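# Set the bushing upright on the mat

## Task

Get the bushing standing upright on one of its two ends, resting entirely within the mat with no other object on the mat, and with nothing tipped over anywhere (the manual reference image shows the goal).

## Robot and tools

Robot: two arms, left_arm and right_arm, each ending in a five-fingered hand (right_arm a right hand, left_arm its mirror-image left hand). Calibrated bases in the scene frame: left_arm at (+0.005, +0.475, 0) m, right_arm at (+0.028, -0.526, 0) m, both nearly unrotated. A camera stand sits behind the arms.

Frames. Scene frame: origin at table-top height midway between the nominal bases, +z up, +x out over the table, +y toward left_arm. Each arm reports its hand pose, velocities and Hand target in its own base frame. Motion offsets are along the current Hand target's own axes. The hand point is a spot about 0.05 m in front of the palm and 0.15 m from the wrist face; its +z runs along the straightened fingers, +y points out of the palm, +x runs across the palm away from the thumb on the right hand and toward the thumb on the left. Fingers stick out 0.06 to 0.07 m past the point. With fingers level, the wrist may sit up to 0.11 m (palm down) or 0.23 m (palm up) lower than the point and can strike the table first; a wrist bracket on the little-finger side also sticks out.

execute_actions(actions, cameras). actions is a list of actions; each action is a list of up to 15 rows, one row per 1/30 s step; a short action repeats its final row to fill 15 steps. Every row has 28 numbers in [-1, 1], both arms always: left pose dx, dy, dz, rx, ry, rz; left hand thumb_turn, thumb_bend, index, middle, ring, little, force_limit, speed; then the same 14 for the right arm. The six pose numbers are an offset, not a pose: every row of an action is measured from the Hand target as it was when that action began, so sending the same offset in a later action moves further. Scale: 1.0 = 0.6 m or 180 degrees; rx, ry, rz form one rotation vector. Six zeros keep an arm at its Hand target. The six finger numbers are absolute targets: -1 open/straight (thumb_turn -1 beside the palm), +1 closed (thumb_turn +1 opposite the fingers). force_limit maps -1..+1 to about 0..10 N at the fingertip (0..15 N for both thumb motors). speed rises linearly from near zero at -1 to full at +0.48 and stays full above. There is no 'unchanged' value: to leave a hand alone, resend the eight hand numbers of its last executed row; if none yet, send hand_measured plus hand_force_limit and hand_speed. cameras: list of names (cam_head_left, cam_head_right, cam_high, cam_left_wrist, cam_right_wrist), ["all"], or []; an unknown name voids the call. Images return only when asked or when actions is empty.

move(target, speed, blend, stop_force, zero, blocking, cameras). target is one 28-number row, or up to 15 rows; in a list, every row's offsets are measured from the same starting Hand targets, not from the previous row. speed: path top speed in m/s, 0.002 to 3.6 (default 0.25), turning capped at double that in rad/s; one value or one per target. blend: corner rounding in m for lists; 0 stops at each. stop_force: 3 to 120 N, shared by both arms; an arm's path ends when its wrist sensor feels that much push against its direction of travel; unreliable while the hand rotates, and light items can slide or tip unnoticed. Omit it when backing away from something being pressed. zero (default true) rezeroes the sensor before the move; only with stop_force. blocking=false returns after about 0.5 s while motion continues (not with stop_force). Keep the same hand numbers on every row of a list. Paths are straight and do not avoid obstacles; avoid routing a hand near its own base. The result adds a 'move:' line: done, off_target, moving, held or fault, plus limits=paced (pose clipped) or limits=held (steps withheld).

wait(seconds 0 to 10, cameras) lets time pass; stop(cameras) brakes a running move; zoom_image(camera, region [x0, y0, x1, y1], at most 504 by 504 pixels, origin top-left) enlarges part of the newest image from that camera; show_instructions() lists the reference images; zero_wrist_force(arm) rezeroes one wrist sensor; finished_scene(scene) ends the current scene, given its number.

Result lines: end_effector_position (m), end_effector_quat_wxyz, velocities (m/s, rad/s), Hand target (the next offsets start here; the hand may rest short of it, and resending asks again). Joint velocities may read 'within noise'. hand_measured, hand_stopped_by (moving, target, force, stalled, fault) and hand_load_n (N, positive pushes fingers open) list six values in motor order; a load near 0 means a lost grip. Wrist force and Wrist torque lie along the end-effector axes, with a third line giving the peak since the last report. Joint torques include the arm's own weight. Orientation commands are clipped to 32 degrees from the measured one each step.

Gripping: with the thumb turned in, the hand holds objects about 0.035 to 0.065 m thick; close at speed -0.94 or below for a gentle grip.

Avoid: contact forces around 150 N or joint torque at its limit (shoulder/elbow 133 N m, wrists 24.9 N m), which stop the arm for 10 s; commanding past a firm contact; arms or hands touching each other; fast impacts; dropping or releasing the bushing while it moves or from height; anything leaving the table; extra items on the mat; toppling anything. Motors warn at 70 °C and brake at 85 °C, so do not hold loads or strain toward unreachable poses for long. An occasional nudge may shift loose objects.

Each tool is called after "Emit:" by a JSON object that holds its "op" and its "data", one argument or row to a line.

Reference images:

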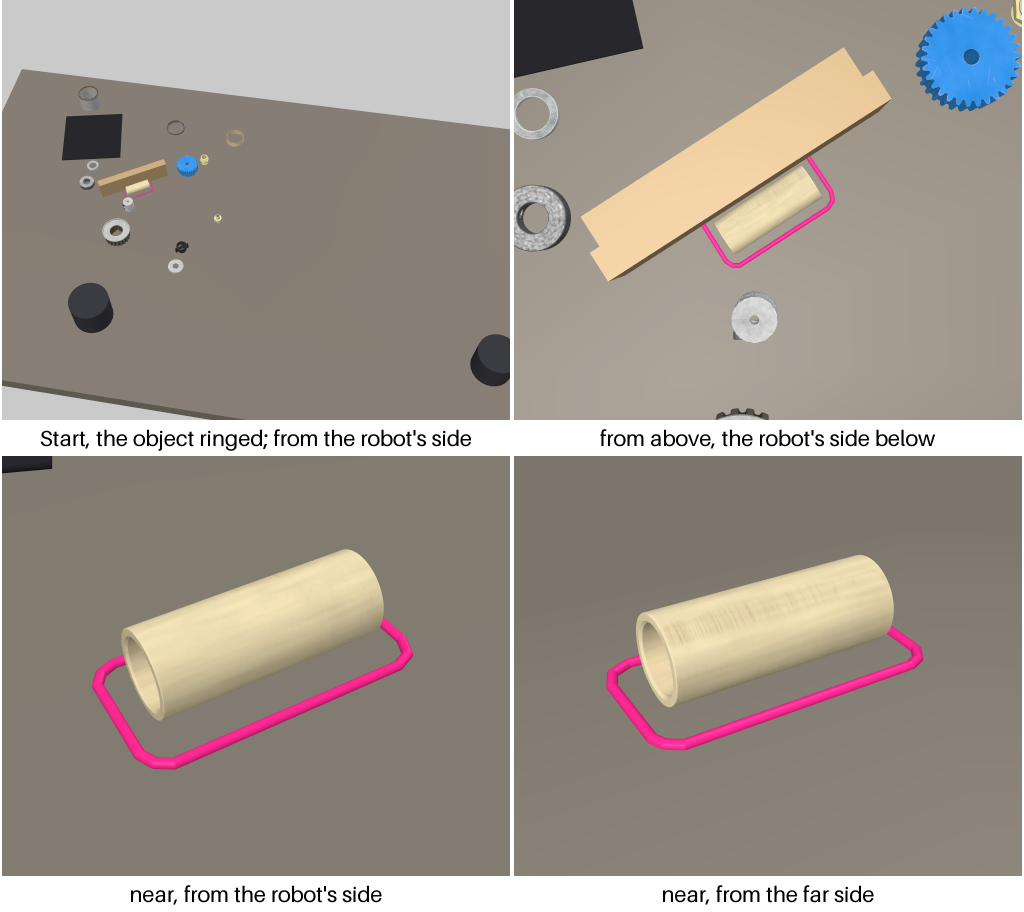

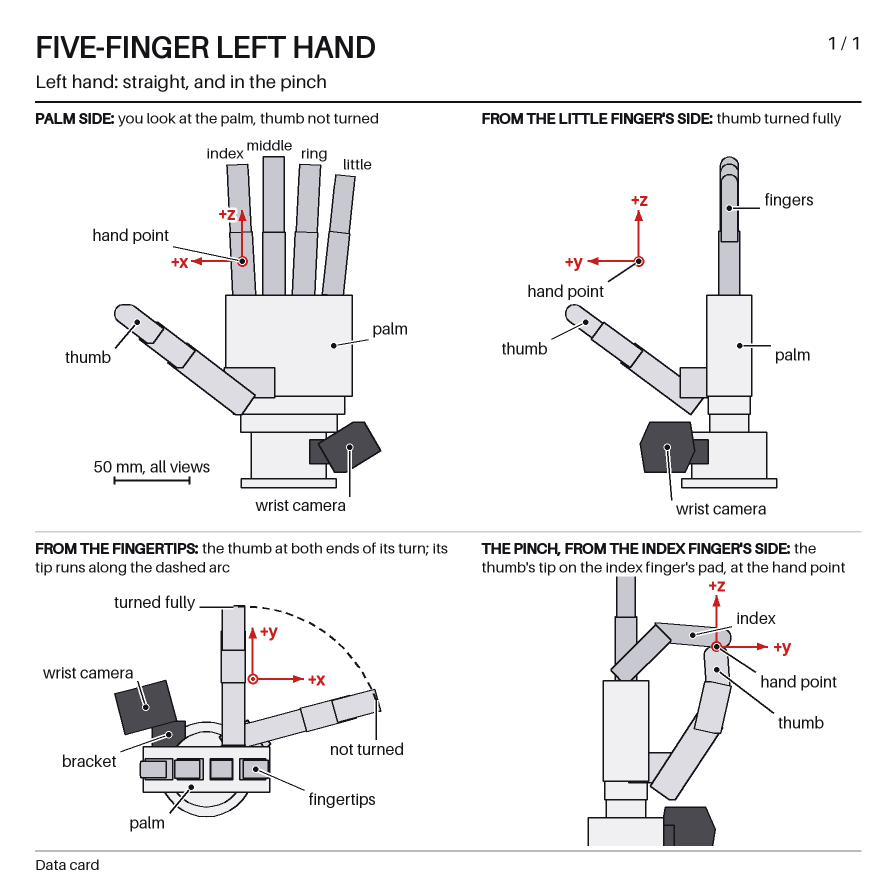

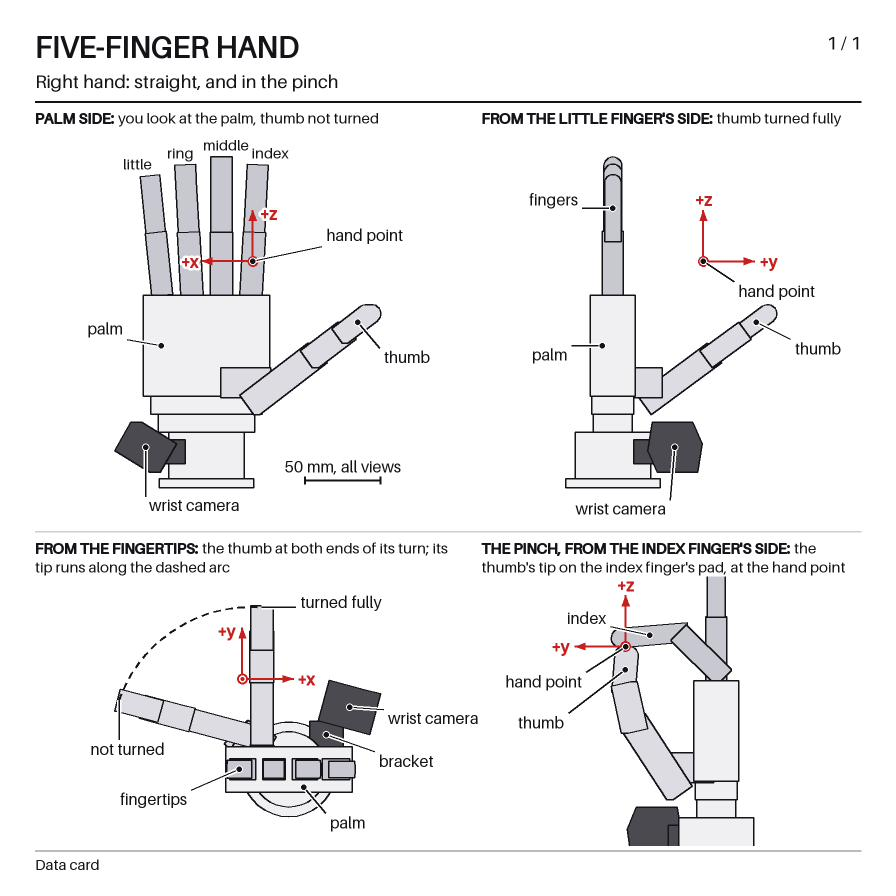

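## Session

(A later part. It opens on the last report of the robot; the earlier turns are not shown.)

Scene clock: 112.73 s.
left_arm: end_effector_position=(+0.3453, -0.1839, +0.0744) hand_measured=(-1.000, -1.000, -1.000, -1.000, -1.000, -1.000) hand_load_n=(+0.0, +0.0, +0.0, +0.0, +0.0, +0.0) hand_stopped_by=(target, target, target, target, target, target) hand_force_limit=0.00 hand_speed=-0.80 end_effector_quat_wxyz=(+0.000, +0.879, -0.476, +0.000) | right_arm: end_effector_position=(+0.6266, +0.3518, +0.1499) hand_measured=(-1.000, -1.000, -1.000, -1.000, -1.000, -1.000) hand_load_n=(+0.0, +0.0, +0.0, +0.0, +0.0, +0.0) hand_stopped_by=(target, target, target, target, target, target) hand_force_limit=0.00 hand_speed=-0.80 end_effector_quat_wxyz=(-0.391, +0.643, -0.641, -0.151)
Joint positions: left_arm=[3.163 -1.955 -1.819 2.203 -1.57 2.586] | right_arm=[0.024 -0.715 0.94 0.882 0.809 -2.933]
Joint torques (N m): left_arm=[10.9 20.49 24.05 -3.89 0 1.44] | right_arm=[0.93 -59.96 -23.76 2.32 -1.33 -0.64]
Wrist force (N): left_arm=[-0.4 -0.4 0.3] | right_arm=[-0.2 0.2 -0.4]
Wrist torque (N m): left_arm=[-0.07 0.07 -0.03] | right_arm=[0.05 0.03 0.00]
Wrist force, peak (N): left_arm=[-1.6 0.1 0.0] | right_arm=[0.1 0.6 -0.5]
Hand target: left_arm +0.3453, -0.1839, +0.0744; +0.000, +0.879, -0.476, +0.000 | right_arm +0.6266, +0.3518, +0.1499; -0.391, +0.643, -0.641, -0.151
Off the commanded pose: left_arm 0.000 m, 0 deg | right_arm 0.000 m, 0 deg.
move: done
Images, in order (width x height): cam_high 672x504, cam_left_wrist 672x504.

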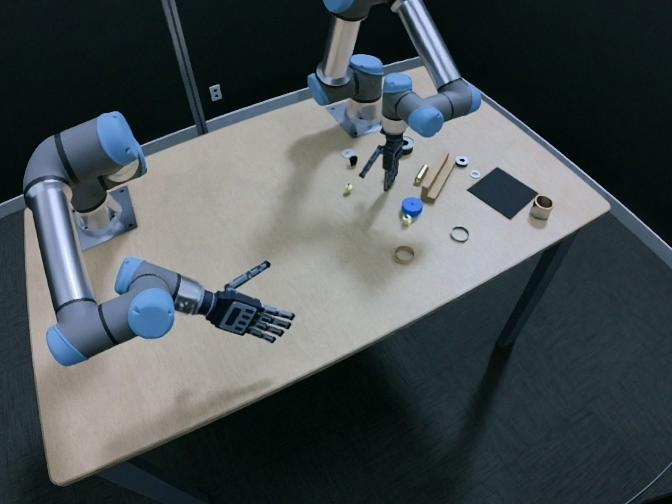

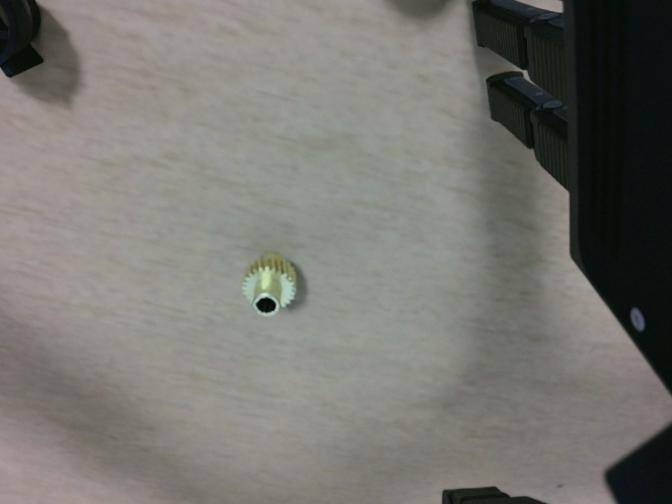

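Emit:
{"op": "move", "data": {
  "target": [
    [0,-0.01,0,0,0,0,-1,-1,-1,-1,-1,-1,0,-0.8,0,0,0,0,0,0,-1,-1,-1,-1,-1,-1,0,-0.8],
    [0,-0.01,-0.06,0,0,0,-1,-1,-1,-1,-1,-1,0,-0.8,0,0,0,0,0,0,-1,-1,-1,-1,-1,-1,0,-0.8],
    [-0.09,-0.11,-0.05,0,0,0,-1,-1,-1,-1,-1,-1,0,-0.8,0,0,0,0,0,0,-1,-1,-1,-1,-1,-1,0,-0.8]
  ],
  "speed": 0.15,
  "cameras": ["cam_high","cam_head_left"]
}}

Emit:
{"op": "move", "data": {
  "target": [0,0,0.04,0,0,0,-1,-1,-1,-1,-1,-1,0,-0.8,0,0,0,0,0,0,-1,-1,-1,-1,-1,-1,0,-0.8],
  "speed": 0.012,
  "stop_force": 3,
  "cameras": ["cam_high"]
}}

Emit:
{"op": "zoom_image", "data": {
  "camera": "cam_high",
  "region": [380, 120, 460, 200]
}}

Scene clock: 117.90 s.
left_arm: end_effector_position=(+0.3712, -0.1027, +0.1044) hand_measured=(-1.000, -1.000, -1.000, -1.000, -1.000, -1.000) hand_load_n=(+0.0, +0.0, +0.0, +0.0, +0.0, +0.0) hand_stopped_by=(target, target, target, target, target, target) hand_force_limit=0.00 hand_speed=-0.80 end_effector_quat_wxyz=(+0.000, +0.879, -0.476, +0.000) | right_arm: end_effector_position=(+0.6266, +0.3518, +0.1499) hand_measured=(-1.000, -1.000, -1.000, -1.000, -1.000, -1.000) hand_load_n=(+0.0, +0.0, +0.0, +0.0, +0.0, +0.0) hand_stopped_by=(target, target, target, target, target, target) hand_force_limit=0.00 hand_speed=-0.80 end_effector_quat_wxyz=(-0.391, +0.643, -0.641, -0.151)
Joint positions: left_arm=[3.367 -1.932 -1.761 2.122 -1.57 2.79] | right_arm=[0.024 -0.715 0.94 0.882 0.809 -2.933]
Joint torques (N m): left_arm=[7.26 36.11 1.98 -4 0.74 0.92] | right_arm=[0.69 -60.55 -24.3 2.32 -1.53 -0.55]
Wrist force (N): left_arm=[-0.3 -0.2 0.1] | right_arm=[-0.1 0.3 -0.3]
Wrist torque (N m): left_arm=[-0.05 0.04 -0.02] | right_arm=[0.05 -0.01 0.01]
Wrist force, peak (N): left_arm=[-1.3 -1.6 0.1] | right_arm=[-0.3 0.8 -0.3]
Hand target: left_arm +0.3711, -0.1026, +0.1044; +0.000, +0.879, -0.476, +0.000 | right_arm +0.6266, +0.3518, +0.1499; -0.391, +0.643, -0.641, -0.151
Off the commanded pose: left_arm 0.000 m, 0 deg | right_arm 0.000 m, 0 deg.
move: done
Images, in order (width x height): cam_head_left 672x504, cam_high 672x504.

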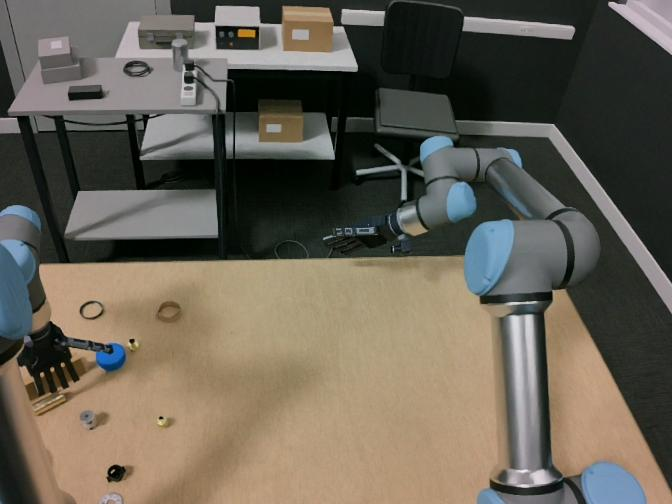

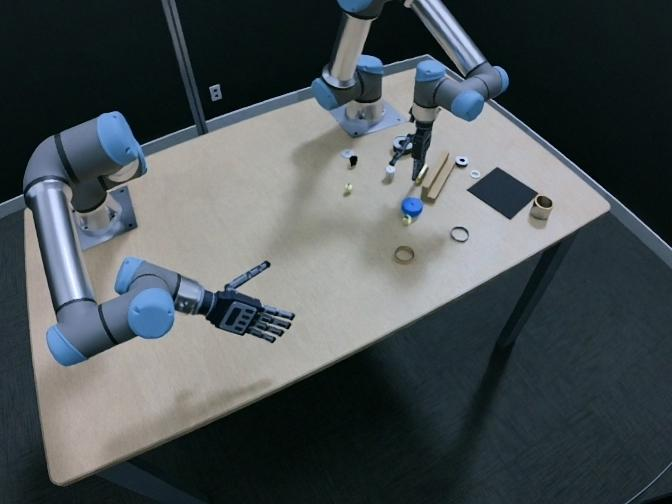

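Scene clock: 120.13 s.
left_arm: end_effector_position=(+0.3711, -0.1026, +0.0893) hand_measured=(-1.000, -1.000, -1.000, -1.000, -1.000, -1.000) hand_load_n=(+0.0, +0.0, +0.0, +0.0, -0.5, +0.0) hand_stopped_by=(target, target, target, target, target, target) hand_force_limit=0.00 hand_speed=-0.80 end_effector_quat_wxyz=(+0.000, +0.879, -0.476, +0.000) | right_arm: end_effector_position=(+0.6266, +0.3518, +0.1499) hand_measured=(-1.000, -1.000, -1.000, -1.000, -1.000, -1.000) hand_load_n=(+0.0, +0.0, +0.0, +0.0, +0.0, +0.0) hand_stopped_by=(target, target, target, target, target, target) hand_force_limit=0.00 hand_speed=-0.80 end_effector_quat_wxyz=(-0.391, +0.643, -0.641, -0.151)
Joint positions: left_arm=[3.367 -1.952 -1.778 2.159 -1.57 2.79] | right_arm=[0.024 -0.715 0.94 0.882 0.809 -2.933]
Joint torques (N m): left_arm=[10.33 34.7 22.74 -2.12 -1.34 0.51] | right_arm=[0.18 -59.73 -24.14 2.46 -1.62 -0.77]
Wrist force (N): left_arm=[-0.5 -0.2 -3.1] | right_arm=[0.2 0.5 0.1]
Wrist torque (N m): left_arm=[0.14 -0.11 -0.05] | right_arm=[0.06 -0.04 0.03]
Wrist force, peak (N): left_arm=[-0.1 0.5 -11.8] | right_arm=[-0.1 0.5 -0.7]
Hand target: left_arm +0.3711, -0.1026, +0.0893; +0.000, +0.879, -0.476, +0.000 (not the last commanded pose) | right_arm +0.6266, +0.3518, +0.1499; -0.391, +0.643, -0.641, -0.151
Off the commanded pose: left_arm 0.009 m, 0 deg | right_arm 0.000 m, 0 deg.
move: contact (left_arm)
Images, in order (width x height): cam_high 672x504.

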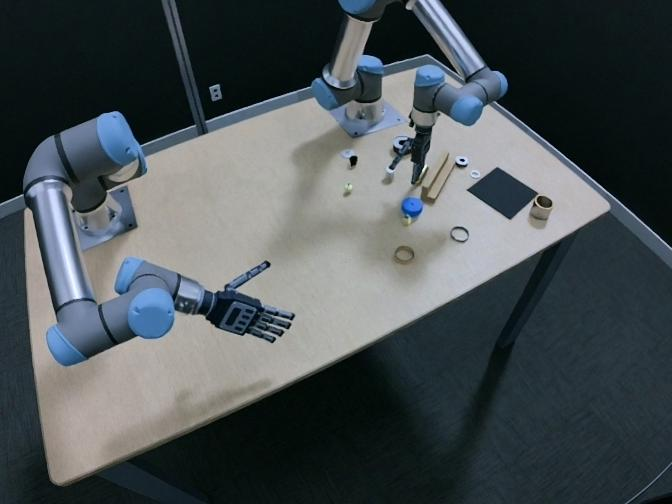

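Scaled by 6.300 from the camera's 672x504 image, which has a finer 960x720 frame.

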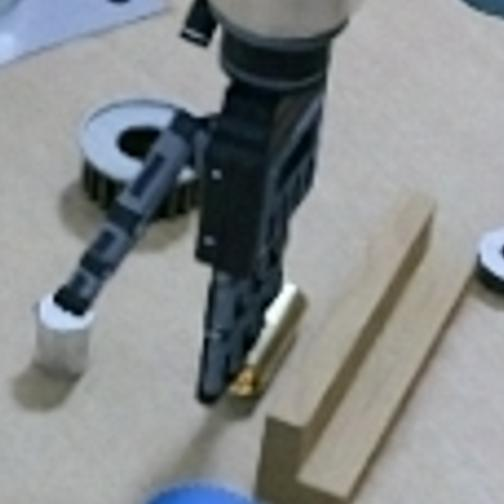

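Emit:
{"op": "move", "data": {
  "target": [
    [0,0,-0.02,0,0,0,-1,-1,-1,-1,-1,-1,0,-0.8,0,0,0,0,0,0,-1,-1,-1,-1,-1,-1,0,-0.8],
    [0,-0.020,-0.02,0,0,0,-1,-1,-1,-1,-1,-1,0,-0.8,0,0,0,0,0,0,-1,-1,-1,-1,-1,-1,0,-0.8]
  ],
  "speed": 0.08
}}

Emit:
{"op": "move", "data": {
  "target": [0,0,0.03,0,0,0,-1,-1,-1,-1,-1,-1,0,-0.8,0,0,0,0,0,0,-1,-1,-1,-1,-1,-1,0,-0.8],
  "speed": 0.012,
  "stop_force": 3
}}

Scene clock: 124.23 s.
left_arm: end_effector_position=(+0.3812, -0.0960, +0.1013) hand_measured=(-1.000, -1.000, -1.000, -1.000, -1.000, -1.000) hand_load_n=(+0.0, +0.0, +0.0, +0.0, +0.0, +0.0) hand_stopped_by=(target, target, target, target, target, target) hand_force_limit=0.00 hand_speed=-0.80 end_effector_quat_wxyz=(+0.000, +0.879, -0.476, +0.000) | right_arm: end_effector_position=(+0.6266, +0.3518, +0.1499) hand_measured=(-1.000, -1.000, -1.000, -1.000, -1.000, -1.000) hand_load_n=(-0.5, +0.0, +0.0, +0.0, +0.0, +0.0) hand_stopped_by=(target, target, target, target, target, target) hand_force_limit=0.00 hand_speed=-0.80 end_effector_quat_wxyz=(-0.391, +0.643, -0.641, -0.151)
Joint positions: left_arm=[3.378 -1.956 -1.735 2.12 -1.57 2.8] | right_arm=[0.024 -0.715 0.94 0.882 0.809 -2.933]
Joint torques (N m): left_arm=[-10.86 32.02 6.46 -1.46 -1.21 -1.68] | right_arm=[1.01 -60.96 -25.26 2.69 -1.59 -0.76]
Wrist force (N): left_arm=[-0.1 -0.4 0.0] | right_arm=[-0.1 0.1 -0.1]
Wrist torque (N m): left_arm=[-0.06 0.01 -0.04] | right_arm=[0.02 0.01 0.01]
Wrist force, peak (N): left_arm=[-0.1 0.2 -4.7] | right_arm=[-0.2 0.5 -0.7]
Hand target: left_arm +0.3812, -0.0960, +0.1013; +0.000, +0.879, -0.476, +0.000 | right_arm +0.6266, +0.3518, +0.1499; -0.391, +0.643, -0.641, -0.151
Off the commanded pose: left_arm 0.000 m, 0 deg | right_arm 0.000 m, 0 deg.
move: done

Scene clock: 126.47 s.
left_arm: end_effector_position=(+0.3812, -0.0960, +0.0869) hand_measured=(-1.000, -1.000, -1.000, -1.000, -1.000, -1.000) hand_load_n=(+0.0, +0.0, +0.0, +0.0, +0.0, +0.0) hand_stopped_by=(target, target, target, target, target, target) hand_force_limit=0.00 hand_speed=-0.80 end_effector_quat_wxyz=(+0.000, +0.879, -0.476, +0.000) | right_arm: end_effector_position=(+0.6266, +0.3518, +0.1499) hand_measured=(-1.000, -1.000, -1.000, -1.000, -1.000, -1.000) hand_load_n=(+0.0, +0.0, +0.0, +0.0, +0.0, +0.0) hand_stopped_by=(target, target, target, target, target, target) hand_force_limit=0.00 hand_speed=-0.80 end_effector_quat_wxyz=(-0.391, +0.643, -0.641, -0.151)
Joint positions: left_arm=[3.378 -1.975 -1.751 2.155 -1.57 2.8] | right_arm=[0.024 -0.715 0.94 0.882 0.809 -2.933]
Joint torques (N m): left_arm=[-10.94 36.81 23.13 -2.06 -0.6 -1.79] | right_arm=[1.11 -59.76 -24.51 2.62 -1.43 -1.04]
Wrist force (N): left_arm=[0.0 -0.8 -1.1] | right_arm=[-0.2 0.4 -0.3]
Wrist torque (N m): left_arm=[0.07 -0.05 -0.02] | right_arm=[0.07 0.04 0.00]
Wrist force, peak (N): left_arm=[-0.2 -2.9 -10.3] | right_arm=[-0.3 0.6 -0.6]
Hand target: left_arm +0.3812, -0.0960, +0.0869; +0.000, +0.879, -0.476, +0.000 (not the last commanded pose) | right_arm +0.6266, +0.3518, +0.1499; -0.391, +0.643, -0.641, -0.151
Off the commanded pose: left_arm 0.004 m, 0 deg | right_arm 0.000 m, 0 deg.
move: contact (left_arm)

Emit:
{"op": "move", "data": {
  "target": [
    [0,0,-0.02,0,0,0,-1,-1,-1,-1,-1,-1,0,-0.8,0,0,0,0,0,0,-1,-1,-1,-1,-1,-1,0,-0.8],
    [0,-0.017,-0.02,0,0,0,-1,-1,-1,-1,-1,-1,0,-0.8,0,0,0,0,0,0,-1,-1,-1,-1,-1,-1,0,-0.8]
  ],
  "speed": 0.08
}}

Emit:
{"op": "move", "data": {
  "target": [0,0,0.035,0,0,0,-1,-1,-1,-1,-1,-1,0,-0.8,0,0,0,0,0,0,-1,-1,-1,-1,-1,-1,0,-0.8],
  "speed": 0.015,
  "stop_force": 3,
  "cameras": ["cam_high","cam_left_wrist"]
}}

Emit:
{"op": "zoom_image", "data": {
  "camera": "cam_high",
  "region": [380, 120, 460, 200]
}}

Scene clock: 130.97 s.
left_arm: end_effector_position=(+0.3897, -0.0904, +0.0989) hand_measured=(-1.000, -1.000, -1.000, -1.000, -1.000, -1.000) hand_load_n=(+0.0, +0.0, +0.0, +0.0, +0.0, +0.0) hand_stopped_by=(target, target, target, target, target, target) hand_force_limit=0.00 hand_speed=-0.80 end_effector_quat_wxyz=(+0.000, +0.879, -0.476, +0.000) | right_arm: end_effector_position=(+0.6266, +0.3518, +0.1499) hand_measured=(-1.000, -1.000, -1.000, -1.000, -1.000, -1.000) hand_load_n=(+0.0, +0.0, +0.0, +0.0, +0.0, +0.0) hand_stopped_by=(target, target, target, target, target, target) hand_force_limit=0.00 hand_speed=-0.80 end_effector_quat_wxyz=(-0.391, +0.643, -0.641, -0.151)
Joint positions: left_arm=[3.386 -1.976 -1.712 2.118 -1.57 2.809] | right_arm=[0.024 -0.715 0.94 0.882 0.809 -2.933]
Joint torques (N m): left_arm=[-10.89 32.12 6.02 -1.32 1.55 -1.62] | right_arm=[1.16 -59.35 -23.33 2.53 -1.55 -0.81]
Wrist force (N): left_arm=[-0.1 -0.2 0.2] | right_arm=[0.0 0.2 -0.3]
Wrist torque (N m): left_arm=[0.00 0.02 -0.03] | right_arm=[0.04 0.01 0.01]
Wrist force, peak (N): left_arm=[0.2 -0.6 -2.9] | right_arm=[0.1 0.8 -0.2]
Hand target: left_arm +0.3897, -0.0905, +0.0989; +0.000, +0.879, -0.476, +0.000 | right_arm +0.6266, +0.3518, +0.1499; -0.391, +0.643, -0.641, -0.151
Off the commanded pose: left_arm 0.000 m, 0 deg | right_arm 0.000 m, 0 deg.
move: done

Scene clock: 133.50 s.
left_arm: end_effector_position=(+0.3897, -0.0905, +0.0779) hand_measured=(-1.000, -1.000, -1.000, -1.000, -1.000, -1.000) hand_load_n=(+0.0, +0.0, +0.0, +0.0, +0.0, +0.0) hand_stopped_by=(target, target, target, target, target, target) hand_force_limit=0.00 hand_speed=-0.80 end_effector_quat_wxyz=(+0.000, +0.879, -0.476, +0.000) | right_arm: end_effector_position=(+0.6266, +0.3518, +0.1499) hand_measured=(-1.000, -1.000, -1.000, -1.000, -1.000, -1.000) hand_load_n=(+0.0, +0.0, +0.0, +0.0, +0.0, +0.0) hand_stopped_by=(target, target, target, target, target, target) hand_force_limit=0.00 hand_speed=-0.80 end_effector_quat_wxyz=(-0.391, +0.643, -0.641, -0.151)
Joint positions: left_arm=[3.386 -2.004 -1.734 2.167 -1.57 2.809] | right_arm=[0.024 -0.715 0.94 0.882 0.809 -2.933]
Joint torques (N m): left_arm=[-10.75 38.58 22.62 -3.89 -0.04 -1.62] | right_arm=[0.46 -60.43 -23.85 2.57 -1.77 -0.83]
Wrist force (N): left_arm=[-0.1 -0.1 0.1] | right_arm=[-0.2 0.3 0.1]
Wrist torque (N m): left_arm=[0.01 0.02 -0.04] | right_arm=[0.03 0.01 0.01]
Wrist force, peak (N): left_arm=[-0.4 -0.4 0.5] | right_arm=[-0.4 0.0 -0.6]
Hand target: left_arm +0.3897, -0.0905, +0.0779; +0.000, +0.879, -0.476, +0.000 | right_arm +0.6266, +0.3518, +0.1499; -0.391, +0.643, -0.641, -0.151
Off the commanded pose: left_arm 0.000 m, 0 deg | right_arm 0.000 m, 0 deg.
move: done
Images, in order (width x height): cam_high 672x504, cam_left_wrist 672x504.

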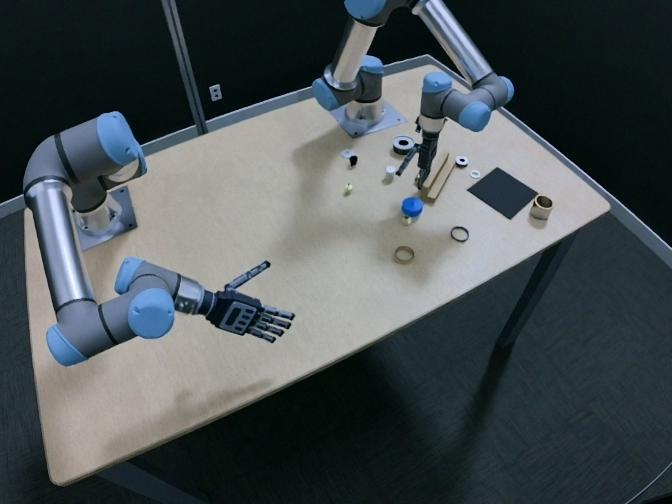

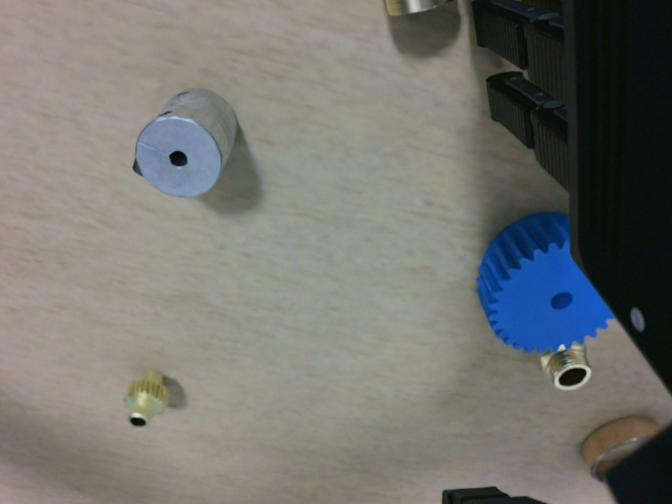

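Scaled by 6.300 from the camera's 672x504 image, which has a finer 960x720 frame.

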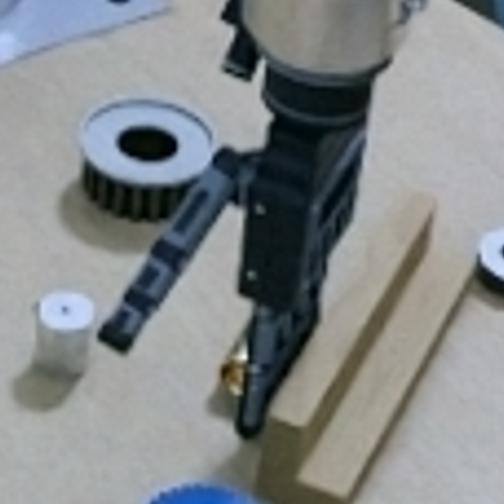

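Emit:
{"op": "move", "data": {
  "target": [
    [0,0.047,0,0,0,0,-1,-1,-1,-1,-1,-1,0,-0.8,0,0,0,0,0,0,-1,-1,-1,-1,-1,-1,0,-0.8],
    [0,0.037,0,0,0,0,-1,-1,-1,-1,-1,-1,0,-0.8,0,0,0,0,0,0,-1,-1,-1,-1,-1,-1,0,-0.8],
    [0,0.037,-0.2,0,0,0,-1,-1,-1,-1,-1,-1,0,-0.8,0,0,0,0,0,0,-1,-1,-1,-1,-1,-1,0,-0.8]
  ],
  "speed": [0.02,0.03,0.2],
  "cameras": ["cam_high","cam_left_wrist"]
}}

Emit:
{"op": "zoom_image", "data": {
  "camera": "cam_high",
  "region": [380, 120, 460, 200]
}}

Scene clock: 138.63 s.
left_arm: end_effector_position=(+0.3711, -0.1026, +0.1978) hand_measured=(-1.000, -1.000, -1.000, -1.000, -1.000, -1.000) hand_load_n=(+0.0, +0.0, +0.0, +0.0, +0.0, +0.0) hand_stopped_by=(target, target, target, target, target, target) hand_force_limit=0.00 hand_speed=-0.80 end_effector_quat_wxyz=(+0.000, +0.879, -0.476, +0.000) | right_arm: end_effector_position=(+0.6266, +0.3518, +0.1499) hand_measured=(-1.000, -1.000, -1.000, -1.000, -1.000, -1.000) hand_load_n=(+0.0, +0.0, +0.0, +0.0, +0.0, +0.0) hand_stopped_by=(target, target, target, target, target, target) hand_force_limit=0.00 hand_speed=-0.80 end_effector_quat_wxyz=(-0.391, +0.643, -0.641, -0.151)
Joint positions: left_arm=[3.367 -1.838 -1.626 1.894 -1.57 2.79] | right_arm=[0.024 -0.715 0.94 0.882 0.809 -2.933]
Joint torques (N m): left_arm=[2.78 28.3 15.57 -4.53 -1.58 0.83] | right_arm=[1.3 -59.68 -24.02 2.73 -1.74 -0.82]
Wrist force (N): left_arm=[0.0 -0.3 0.0] | right_arm=[-0.4 0.2 -0.3]
Wrist torque (N m): left_arm=[-0.08 -0.03 -0.09] | right_arm=[0.05 0.05 0.00]
Wrist force, peak (N): left_arm=[-0.1 -0.4 2.0] | right_arm=[-0.2 0.4 -0.7]
Hand target: left_arm +0.3711, -0.1026, +0.1979; +0.000, +0.879, -0.476, +0.000 | right_arm +0.6266, +0.3518, +0.1499; -0.391, +0.643, -0.641, -0.151
Off the commanded pose: left_arm 0.000 m, 0 deg | right_arm 0.000 m, 0 deg.
move: done
Images, in order (width x height): cam_high 672x504, cam_left_wrist 672x504.

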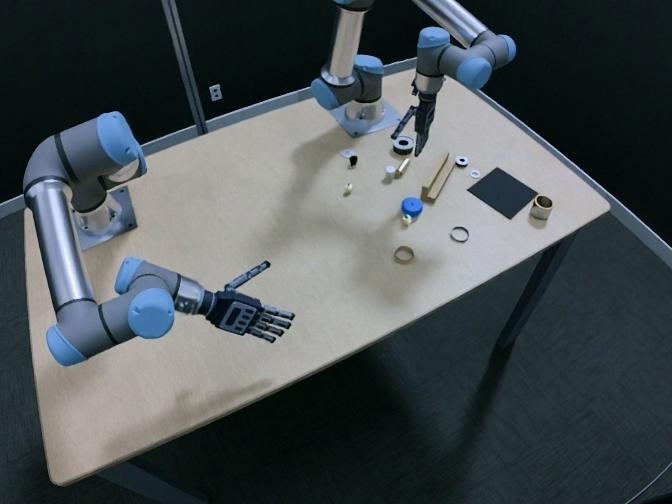

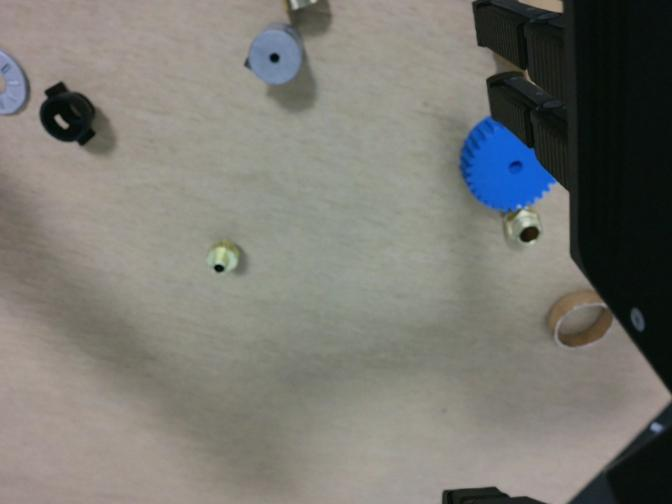

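Scaled by 6.300 from the camera's 672x504 image, which has a finer 960x720 frame.

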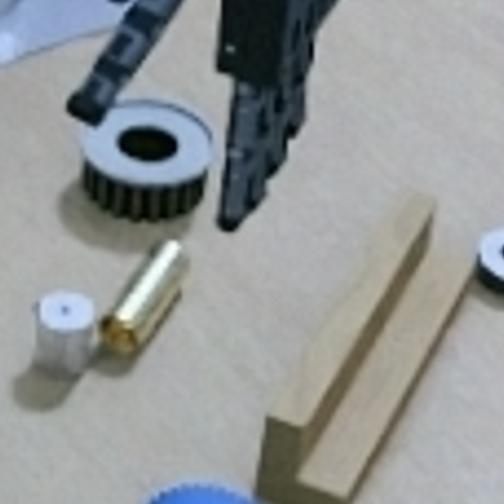

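Emit:
{"op": "move", "data": {
  "target": [-0.019,-0.05,0.13,0.25,0,0,1,-1,0.1,0.2,1,1,-0.2,0,0,0,0,0,0,0,-1,-1,-1,-1,-1,-1,0,-0.8],
  "cameras": ["cam_high","cam_left_wrist","cam_head_left"]
}}

Emit:
{"op": "zoom_image", "data": {
  "camera": "cam_high",
  "region": [380, 100, 480, 200]
}}

Emit:
{"op": "zoom_image", "data": {
  "camera": "cam_head_left",
  "region": [0, 310, 140, 450]
}}

Scene clock: 145.63 s.
left_arm: end_effector_position=(+0.3900, -0.0767, +0.1199) hand_measured=(+1.000, -1.000, +0.100, +0.200, +1.000, +1.000) hand_load_n=(+0.0, +0.0, +0.0, +0.0, +0.0, +0.5) hand_stopped_by=(target, target, target, target, target, target) hand_force_limit=-0.20 hand_speed=0.00 end_effector_quat_wxyz=(-0.336, +0.812, -0.440, +0.182) | right_arm: end_effector_position=(+0.6266, +0.3518, +0.1499) hand_measured=(-1.000, -1.000, -1.000, -1.000, -1.000, -1.000) hand_load_n=(+0.0, +0.0, -0.5, +0.0, +0.0, +0.0) hand_stopped_by=(target, target, target, target, target, target) hand_force_limit=0.00 hand_speed=-0.80 end_effector_quat_wxyz=(-0.391, +0.643, -0.641, -0.151)
Joint positions: left_arm=[3.177 -1.535 -2.092 2.764 -1.944 2.739] | right_arm=[0.024 -0.715 0.94 0.882 0.809 -2.933]
Joint torques (N m): left_arm=[9.93 7.64 14.47 0.1 -1.26 -1.27] | right_arm=[-0.41 -59.56 -24.39 2.71 -1.85 -0.96]
Wrist force (N): left_arm=[-0.2 0.9 -0.4] | right_arm=[-0.2 0.3 -0.1]
Wrist torque (N m): left_arm=[0.20 0.05 -0.03] | right_arm=[0.05 0.04 0.00]
Wrist force, peak (N): left_arm=[-0.1 1.5 -0.5] | right_arm=[-0.3 0.6 -0.8]
Hand target: left_arm +0.3900, -0.0767, +0.1198; -0.336, +0.812, -0.440, +0.182 | right_arm +0.6266, +0.3518, +0.1499; -0.391, +0.643, -0.641, -0.151
Off the commanded pose: left_arm 0.000 m, 0 deg | right_arm 0.000 m, 0 deg.
move: done
Images, in order (width x height): cam_head_left 672x504, cam_high 672x504, cam_left_wrist 672x504.

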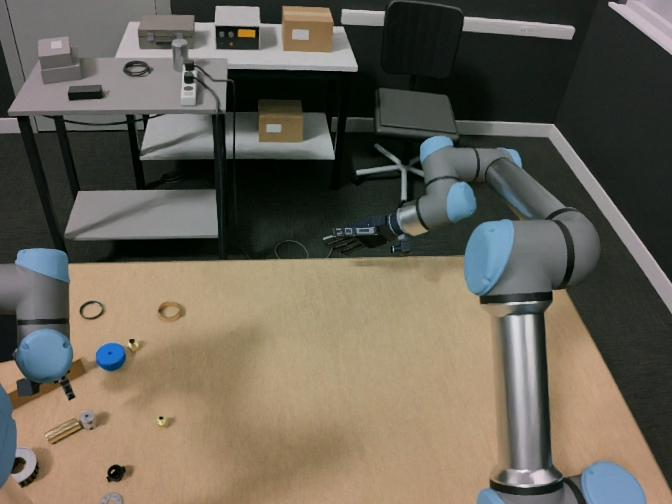

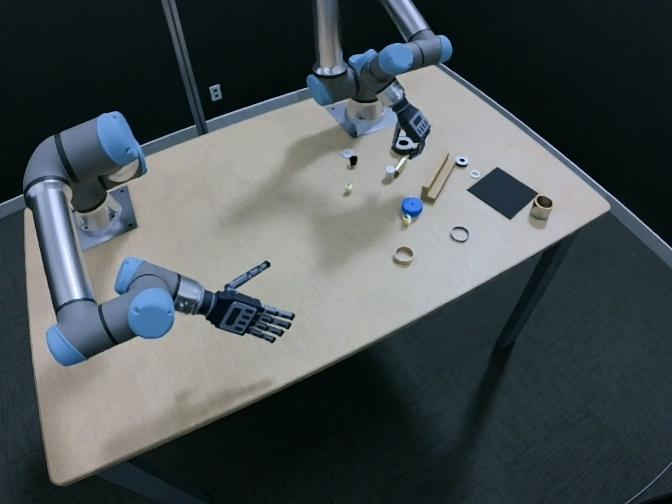

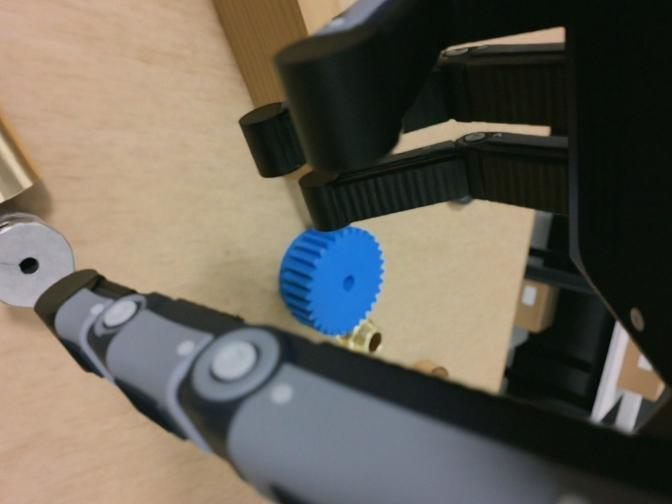

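Scaled by 5.040 from the camera's 672x504 image, which has a finer 960x720 frame.

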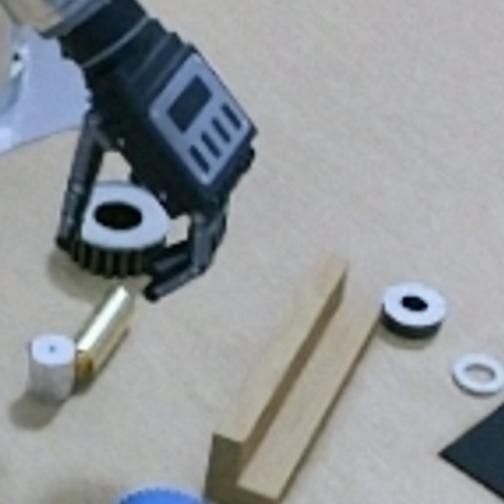

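Scaled by 3.600 from the camera's 672x504 image, which has a finer 960x720 frame.

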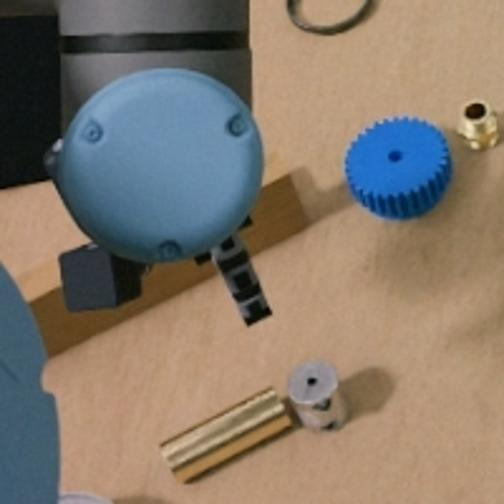

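Emit:
{"op": "move", "data": {
  "target": [-0.02,0.0625,0.0436,0,0,0,1,-1,0.1,0.2,1,1,-0.2,0,0,0,0,0,0,0,-1,-1,-1,-1,-1,-1,0,-0.8],
  "speed": 0.15,
  "cameras": ["cam_high","cam_left_wrist","cam_head_left"]
}}

Emit:
{"op": "zoom_image", "data": {
  "camera": "cam_high",
  "region": [380, 110, 460, 190]
}}

Emit:
{"op": "zoom_image", "data": {
  "camera": "cam_head_left",
  "region": [0, 350, 120, 470]
}}

Scene clock: 149.60 s.
left_arm: end_effector_position=(+0.3767, -0.0710, +0.0748) hand_measured=(+1.000, -1.000, +0.100, +0.200, +1.000, +1.000) hand_load_n=(+0.0, +0.0, +0.0, +0.0, +0.0, +0.5) hand_stopped_by=(target, target, target, target, target, target) hand_force_limit=-0.20 hand_speed=0.00 end_effector_quat_wxyz=(-0.336, +0.812, -0.440, +0.182) | right_arm: end_effector_position=(+0.6266, +0.3518, +0.1499) hand_measured=(-1.000, -1.000, -1.000, -1.000, -1.000, -1.000) hand_load_n=(+0.0, +0.0, +0.0, +0.0, +0.0, +0.0) hand_stopped_by=(target, target, target, target, target, target) hand_force_limit=0.00 hand_speed=-0.80 end_effector_quat_wxyz=(-0.391, +0.643, -0.641, -0.151)
Joint positions: left_arm=[3.203 -1.561 -2.201 2.906 -1.927 2.759] | right_arm=[0.024 -0.715 0.94 0.882 0.809 -2.933]
Joint torques (N m): left_arm=[-11.78 20.54 17.01 -0.38 -1.88 -1.41] | right_arm=[0.67 -59.45 -24.55 2.73 -1.83 -0.98]
Wrist force (N): left_arm=[0.0 1.1 -0.4] | right_arm=[0.1 0.1 -0.2]
Wrist torque (N m): left_arm=[0.21 0.01 -0.06] | right_arm=[0.02 -0.02 0.02]
Wrist force, peak (N): left_arm=[-0.2 2.0 0.1] | right_arm=[-0.4 0.5 -0.6]
Hand target: left_arm +0.3768, -0.0710, +0.0748; -0.336, +0.812, -0.440, +0.182 | right_arm +0.6266, +0.3518, +0.1499; -0.391, +0.643, -0.641, -0.151
Off the commanded pose: left_arm 0.000 m, 0 deg | right_arm 0.000 m, 0 deg.
move: done
Images, in order (width x height): cam_head_left 672x504, cam_high 672x504, cam_left_wrist 672x504.

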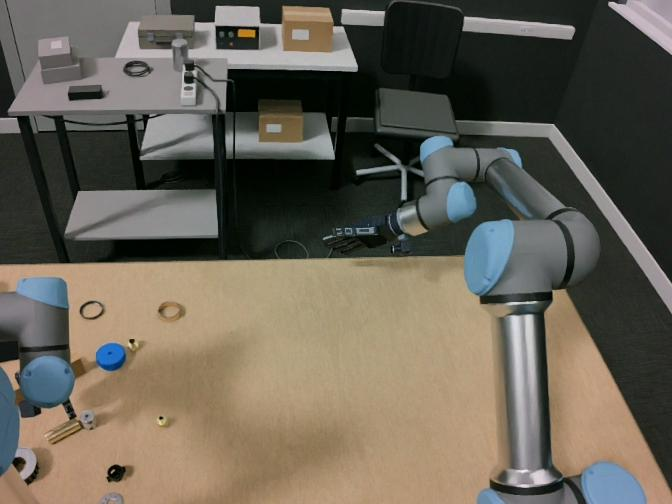

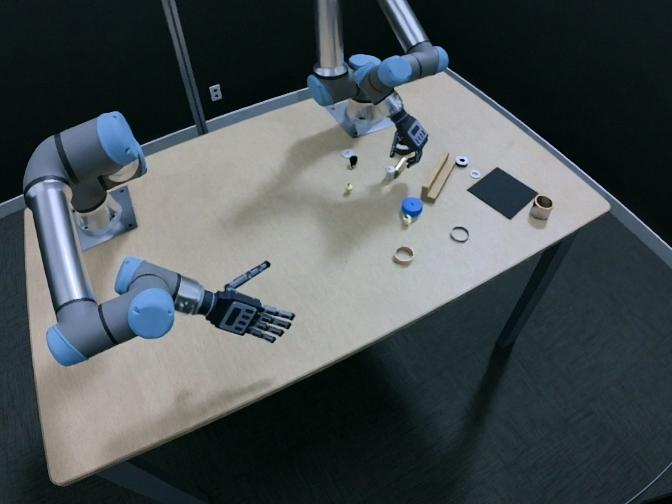

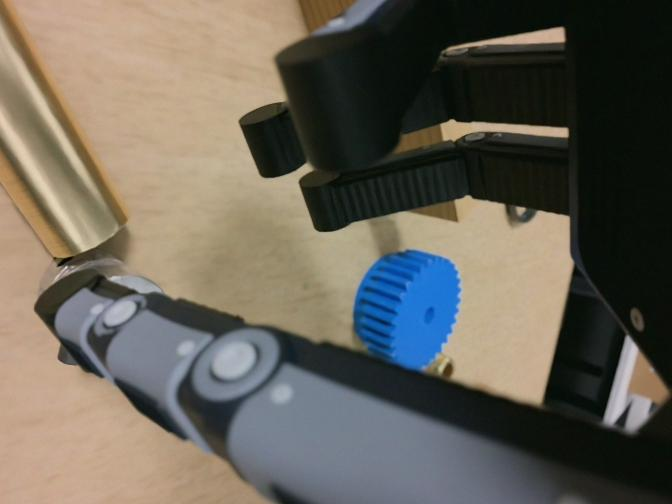

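Scaled by 6.300 from the camera's 672x504 image, which has a finer 960x720 frame.

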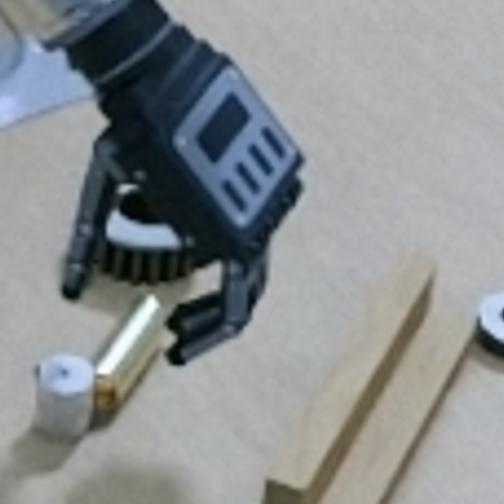

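Scaled by 4.200 from the camera's 672x504 image, which has a finer 960x720 frame.

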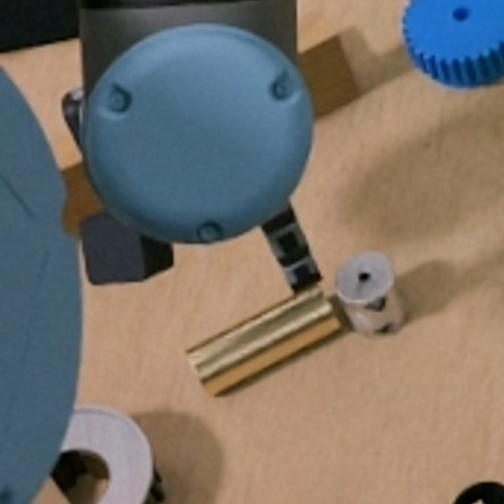

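Emit:
{"op": "move", "data": {
  "target": [-0.047,0.0424,0.0283,0,0,0,1,-1,0.1,0.2,1,1,-0.2,0,0,0,0,0,0,0,-1,-1,-1,-1,-1,-1,0,-0.8],
  "speed": 0.12,
  "stop_force": 5,
  "cameras": ["cam_high","cam_left_wrist"]
}}

Emit:
{"op": "zoom_image", "data": {
  "camera": "cam_high",
  "region": [380, 120, 450, 190]
}}

Scene clock: 152.70 s.
left_arm: end_effector_position=(+0.3564, -0.0506, +0.0449) hand_measured=(+1.000, -1.000, +0.100, +0.200, +1.000, +1.000) hand_load_n=(+0.0, +0.0, +0.0, +0.0, +0.0, +0.0) hand_stopped_by=(target, target, target, target, target, target) hand_force_limit=-0.20 hand_speed=0.00 end_effector_quat_wxyz=(-0.336, +0.812, -0.440, +0.182) | right_arm: end_effector_position=(+0.6266, +0.3518, +0.1499) hand_measured=(-1.000, -1.000, -1.000, -1.000, -1.000, -1.000) hand_load_n=(-0.5, +0.0, +0.0, +0.0, +0.0, +0.0) hand_stopped_by=(target, target, target, target, target, target) hand_force_limit=0.00 hand_speed=-0.80 end_effector_quat_wxyz=(-0.391, +0.643, -0.641, -0.151)
Joint positions: left_arm=[3.303 -1.534 -2.317 3.021 -1.861 2.838] | right_arm=[0.024 -0.715 0.94 0.882 0.809 -2.933]
Joint torques (N m): left_arm=[-6.36 3.92 9.12 0.25 -0.59 0.9] | right_arm=[0.46 -58.99 -25.22 3.02 -1.83 -1]
Wrist force (N): left_arm=[-0.7 0.8 -0.5] | right_arm=[0.1 0.4 -0.4]
Wrist torque (N m): left_arm=[0.15 0.09 -0.03] | right_arm=[0.08 0.00 0.01]
Wrist force, peak (N): left_arm=[-0.9 1.6 -0.5] | right_arm=[-0.1 0.7 -0.4]
Hand target: left_arm +0.3563, -0.0507, +0.0448; -0.336, +0.812, -0.440, +0.182 | right_arm +0.6266, +0.3518, +0.1499; -0.391, +0.643, -0.641, -0.151
Off the commanded pose: left_arm 0.000 m, 0 deg | right_arm 0.000 m, 0 deg.
move: done
Images, in order (width x height): cam_high 672x504, cam_left_wrist 672x504.

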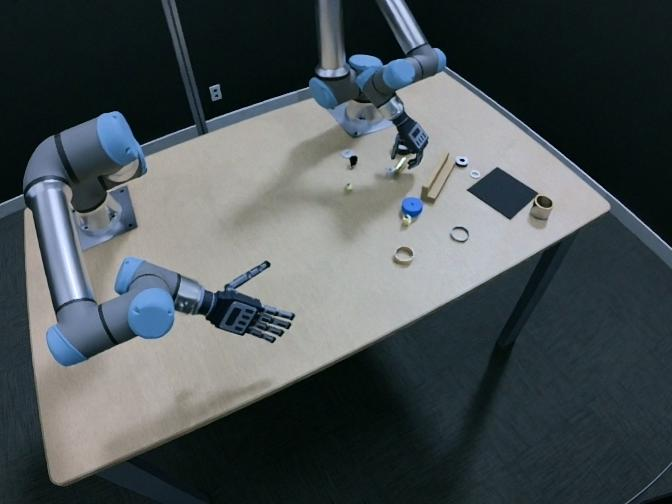

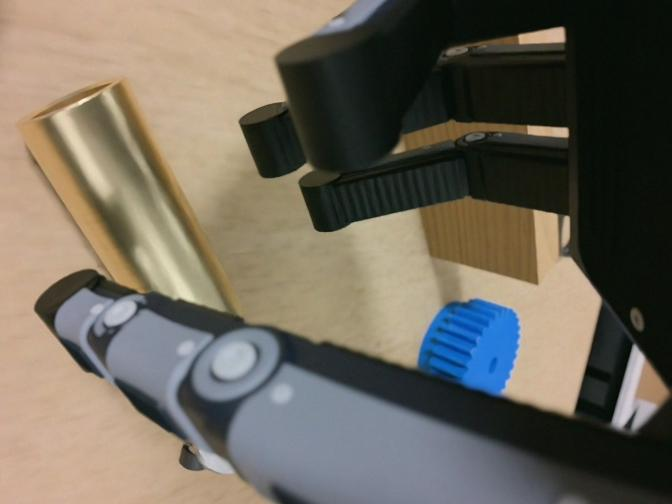

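Scaled by 7.200 from the camera's 672x504 image, which has a finer 960x720 frame.

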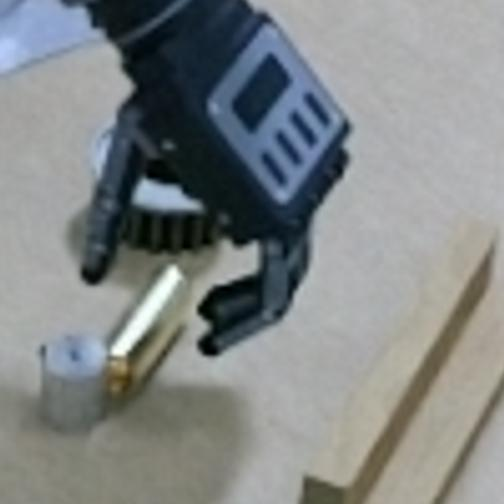

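Emit:
{"op": "move", "data": {
  "target": [0,0.0277,0.0277,0,0,0,1,-1,0.1,0.2,1,1,-0.2,0,0,0,0,0,0,0,-1,-1,-1,-1,-1,-1,0,-0.8],
  "speed": 0.02,
  "stop_force": 3,
  "cameras": ["cam_high","cam_left_wrist"]
}}

Emit:
{"op": "zoom_image", "data": {
  "camera": "cam_high",
  "region": [380, 120, 450, 190]
}}

Scene clock: 157.07 s.
left_arm: end_effector_position=(+0.3563, -0.0507, +0.0213) hand_measured=(+1.000, -1.000, +0.100, +0.200, +1.000, +1.000) hand_load_n=(+0.0, +0.0, +0.0, +0.5, +0.0, +0.0) hand_stopped_by=(target, target, target, target, target, target) hand_force_limit=-0.20 hand_speed=0.00 end_effector_quat_wxyz=(-0.336, +0.812, -0.440, +0.182) | right_arm: end_effector_position=(+0.6266, +0.3518, +0.1499) hand_measured=(-1.000, -1.000, -1.000, -1.000, -1.000, -1.000) hand_load_n=(+0.0, +0.0, +0.0, +0.0, +0.0, +0.0) hand_stopped_by=(target, target, target, target, target, target) hand_force_limit=0.00 hand_speed=-0.80 end_effector_quat_wxyz=(-0.391, +0.643, -0.641, -0.151)
Joint positions: left_arm=[3.303 -1.586 -2.348 3.104 -1.861 2.838] | right_arm=[0.024 -0.715 0.94 0.882 0.809 -2.933]
Joint torques (N m): left_arm=[-11.17 20.48 22.59 -1.67 -1.83 -1.47] | right_arm=[0.49 -59.27 -25.08 2.75 -2.08 -0.86]
Wrist force (N): left_arm=[-0.2 0.9 -0.4] | right_arm=[0.0 0.3 -0.4]
Wrist torque (N m): left_arm=[0.15 0.02 -0.02] | right_arm=[0.06 0.01 0.01]
Wrist force, peak (N): left_arm=[-0.9 1.0 -0.8] | right_arm=[-0.2 0.3 -0.7]
Hand target: left_arm +0.3563, -0.0507, +0.0213; -0.336, +0.812, -0.440, +0.182 | right_arm +0.6266, +0.3518, +0.1499; -0.391, +0.643, -0.641, -0.151
Off the commanded pose: left_arm 0.000 m, 0 deg | right_arm 0.000 m, 0 deg.
move: done
Images, in order (width x height): cam_high 672x504, cam_left_wrist 672x504.

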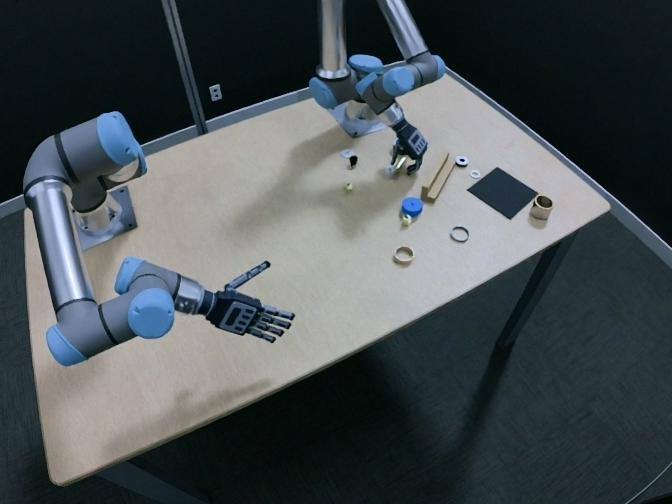

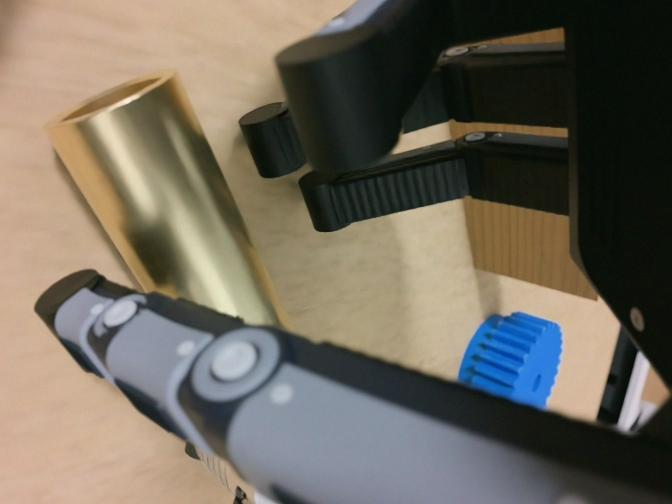

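Scaled by 7.200 from the camera's 672x504 image, which has a finer 960x720 frame.

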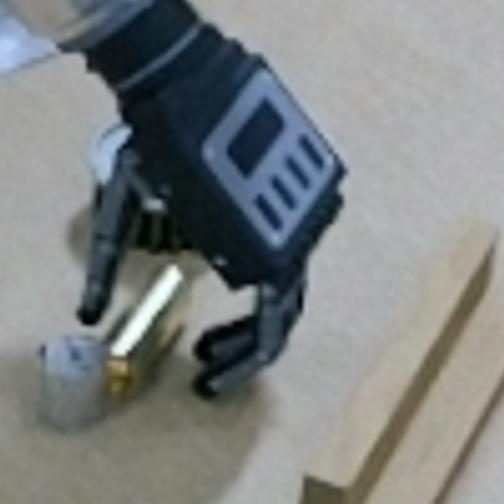

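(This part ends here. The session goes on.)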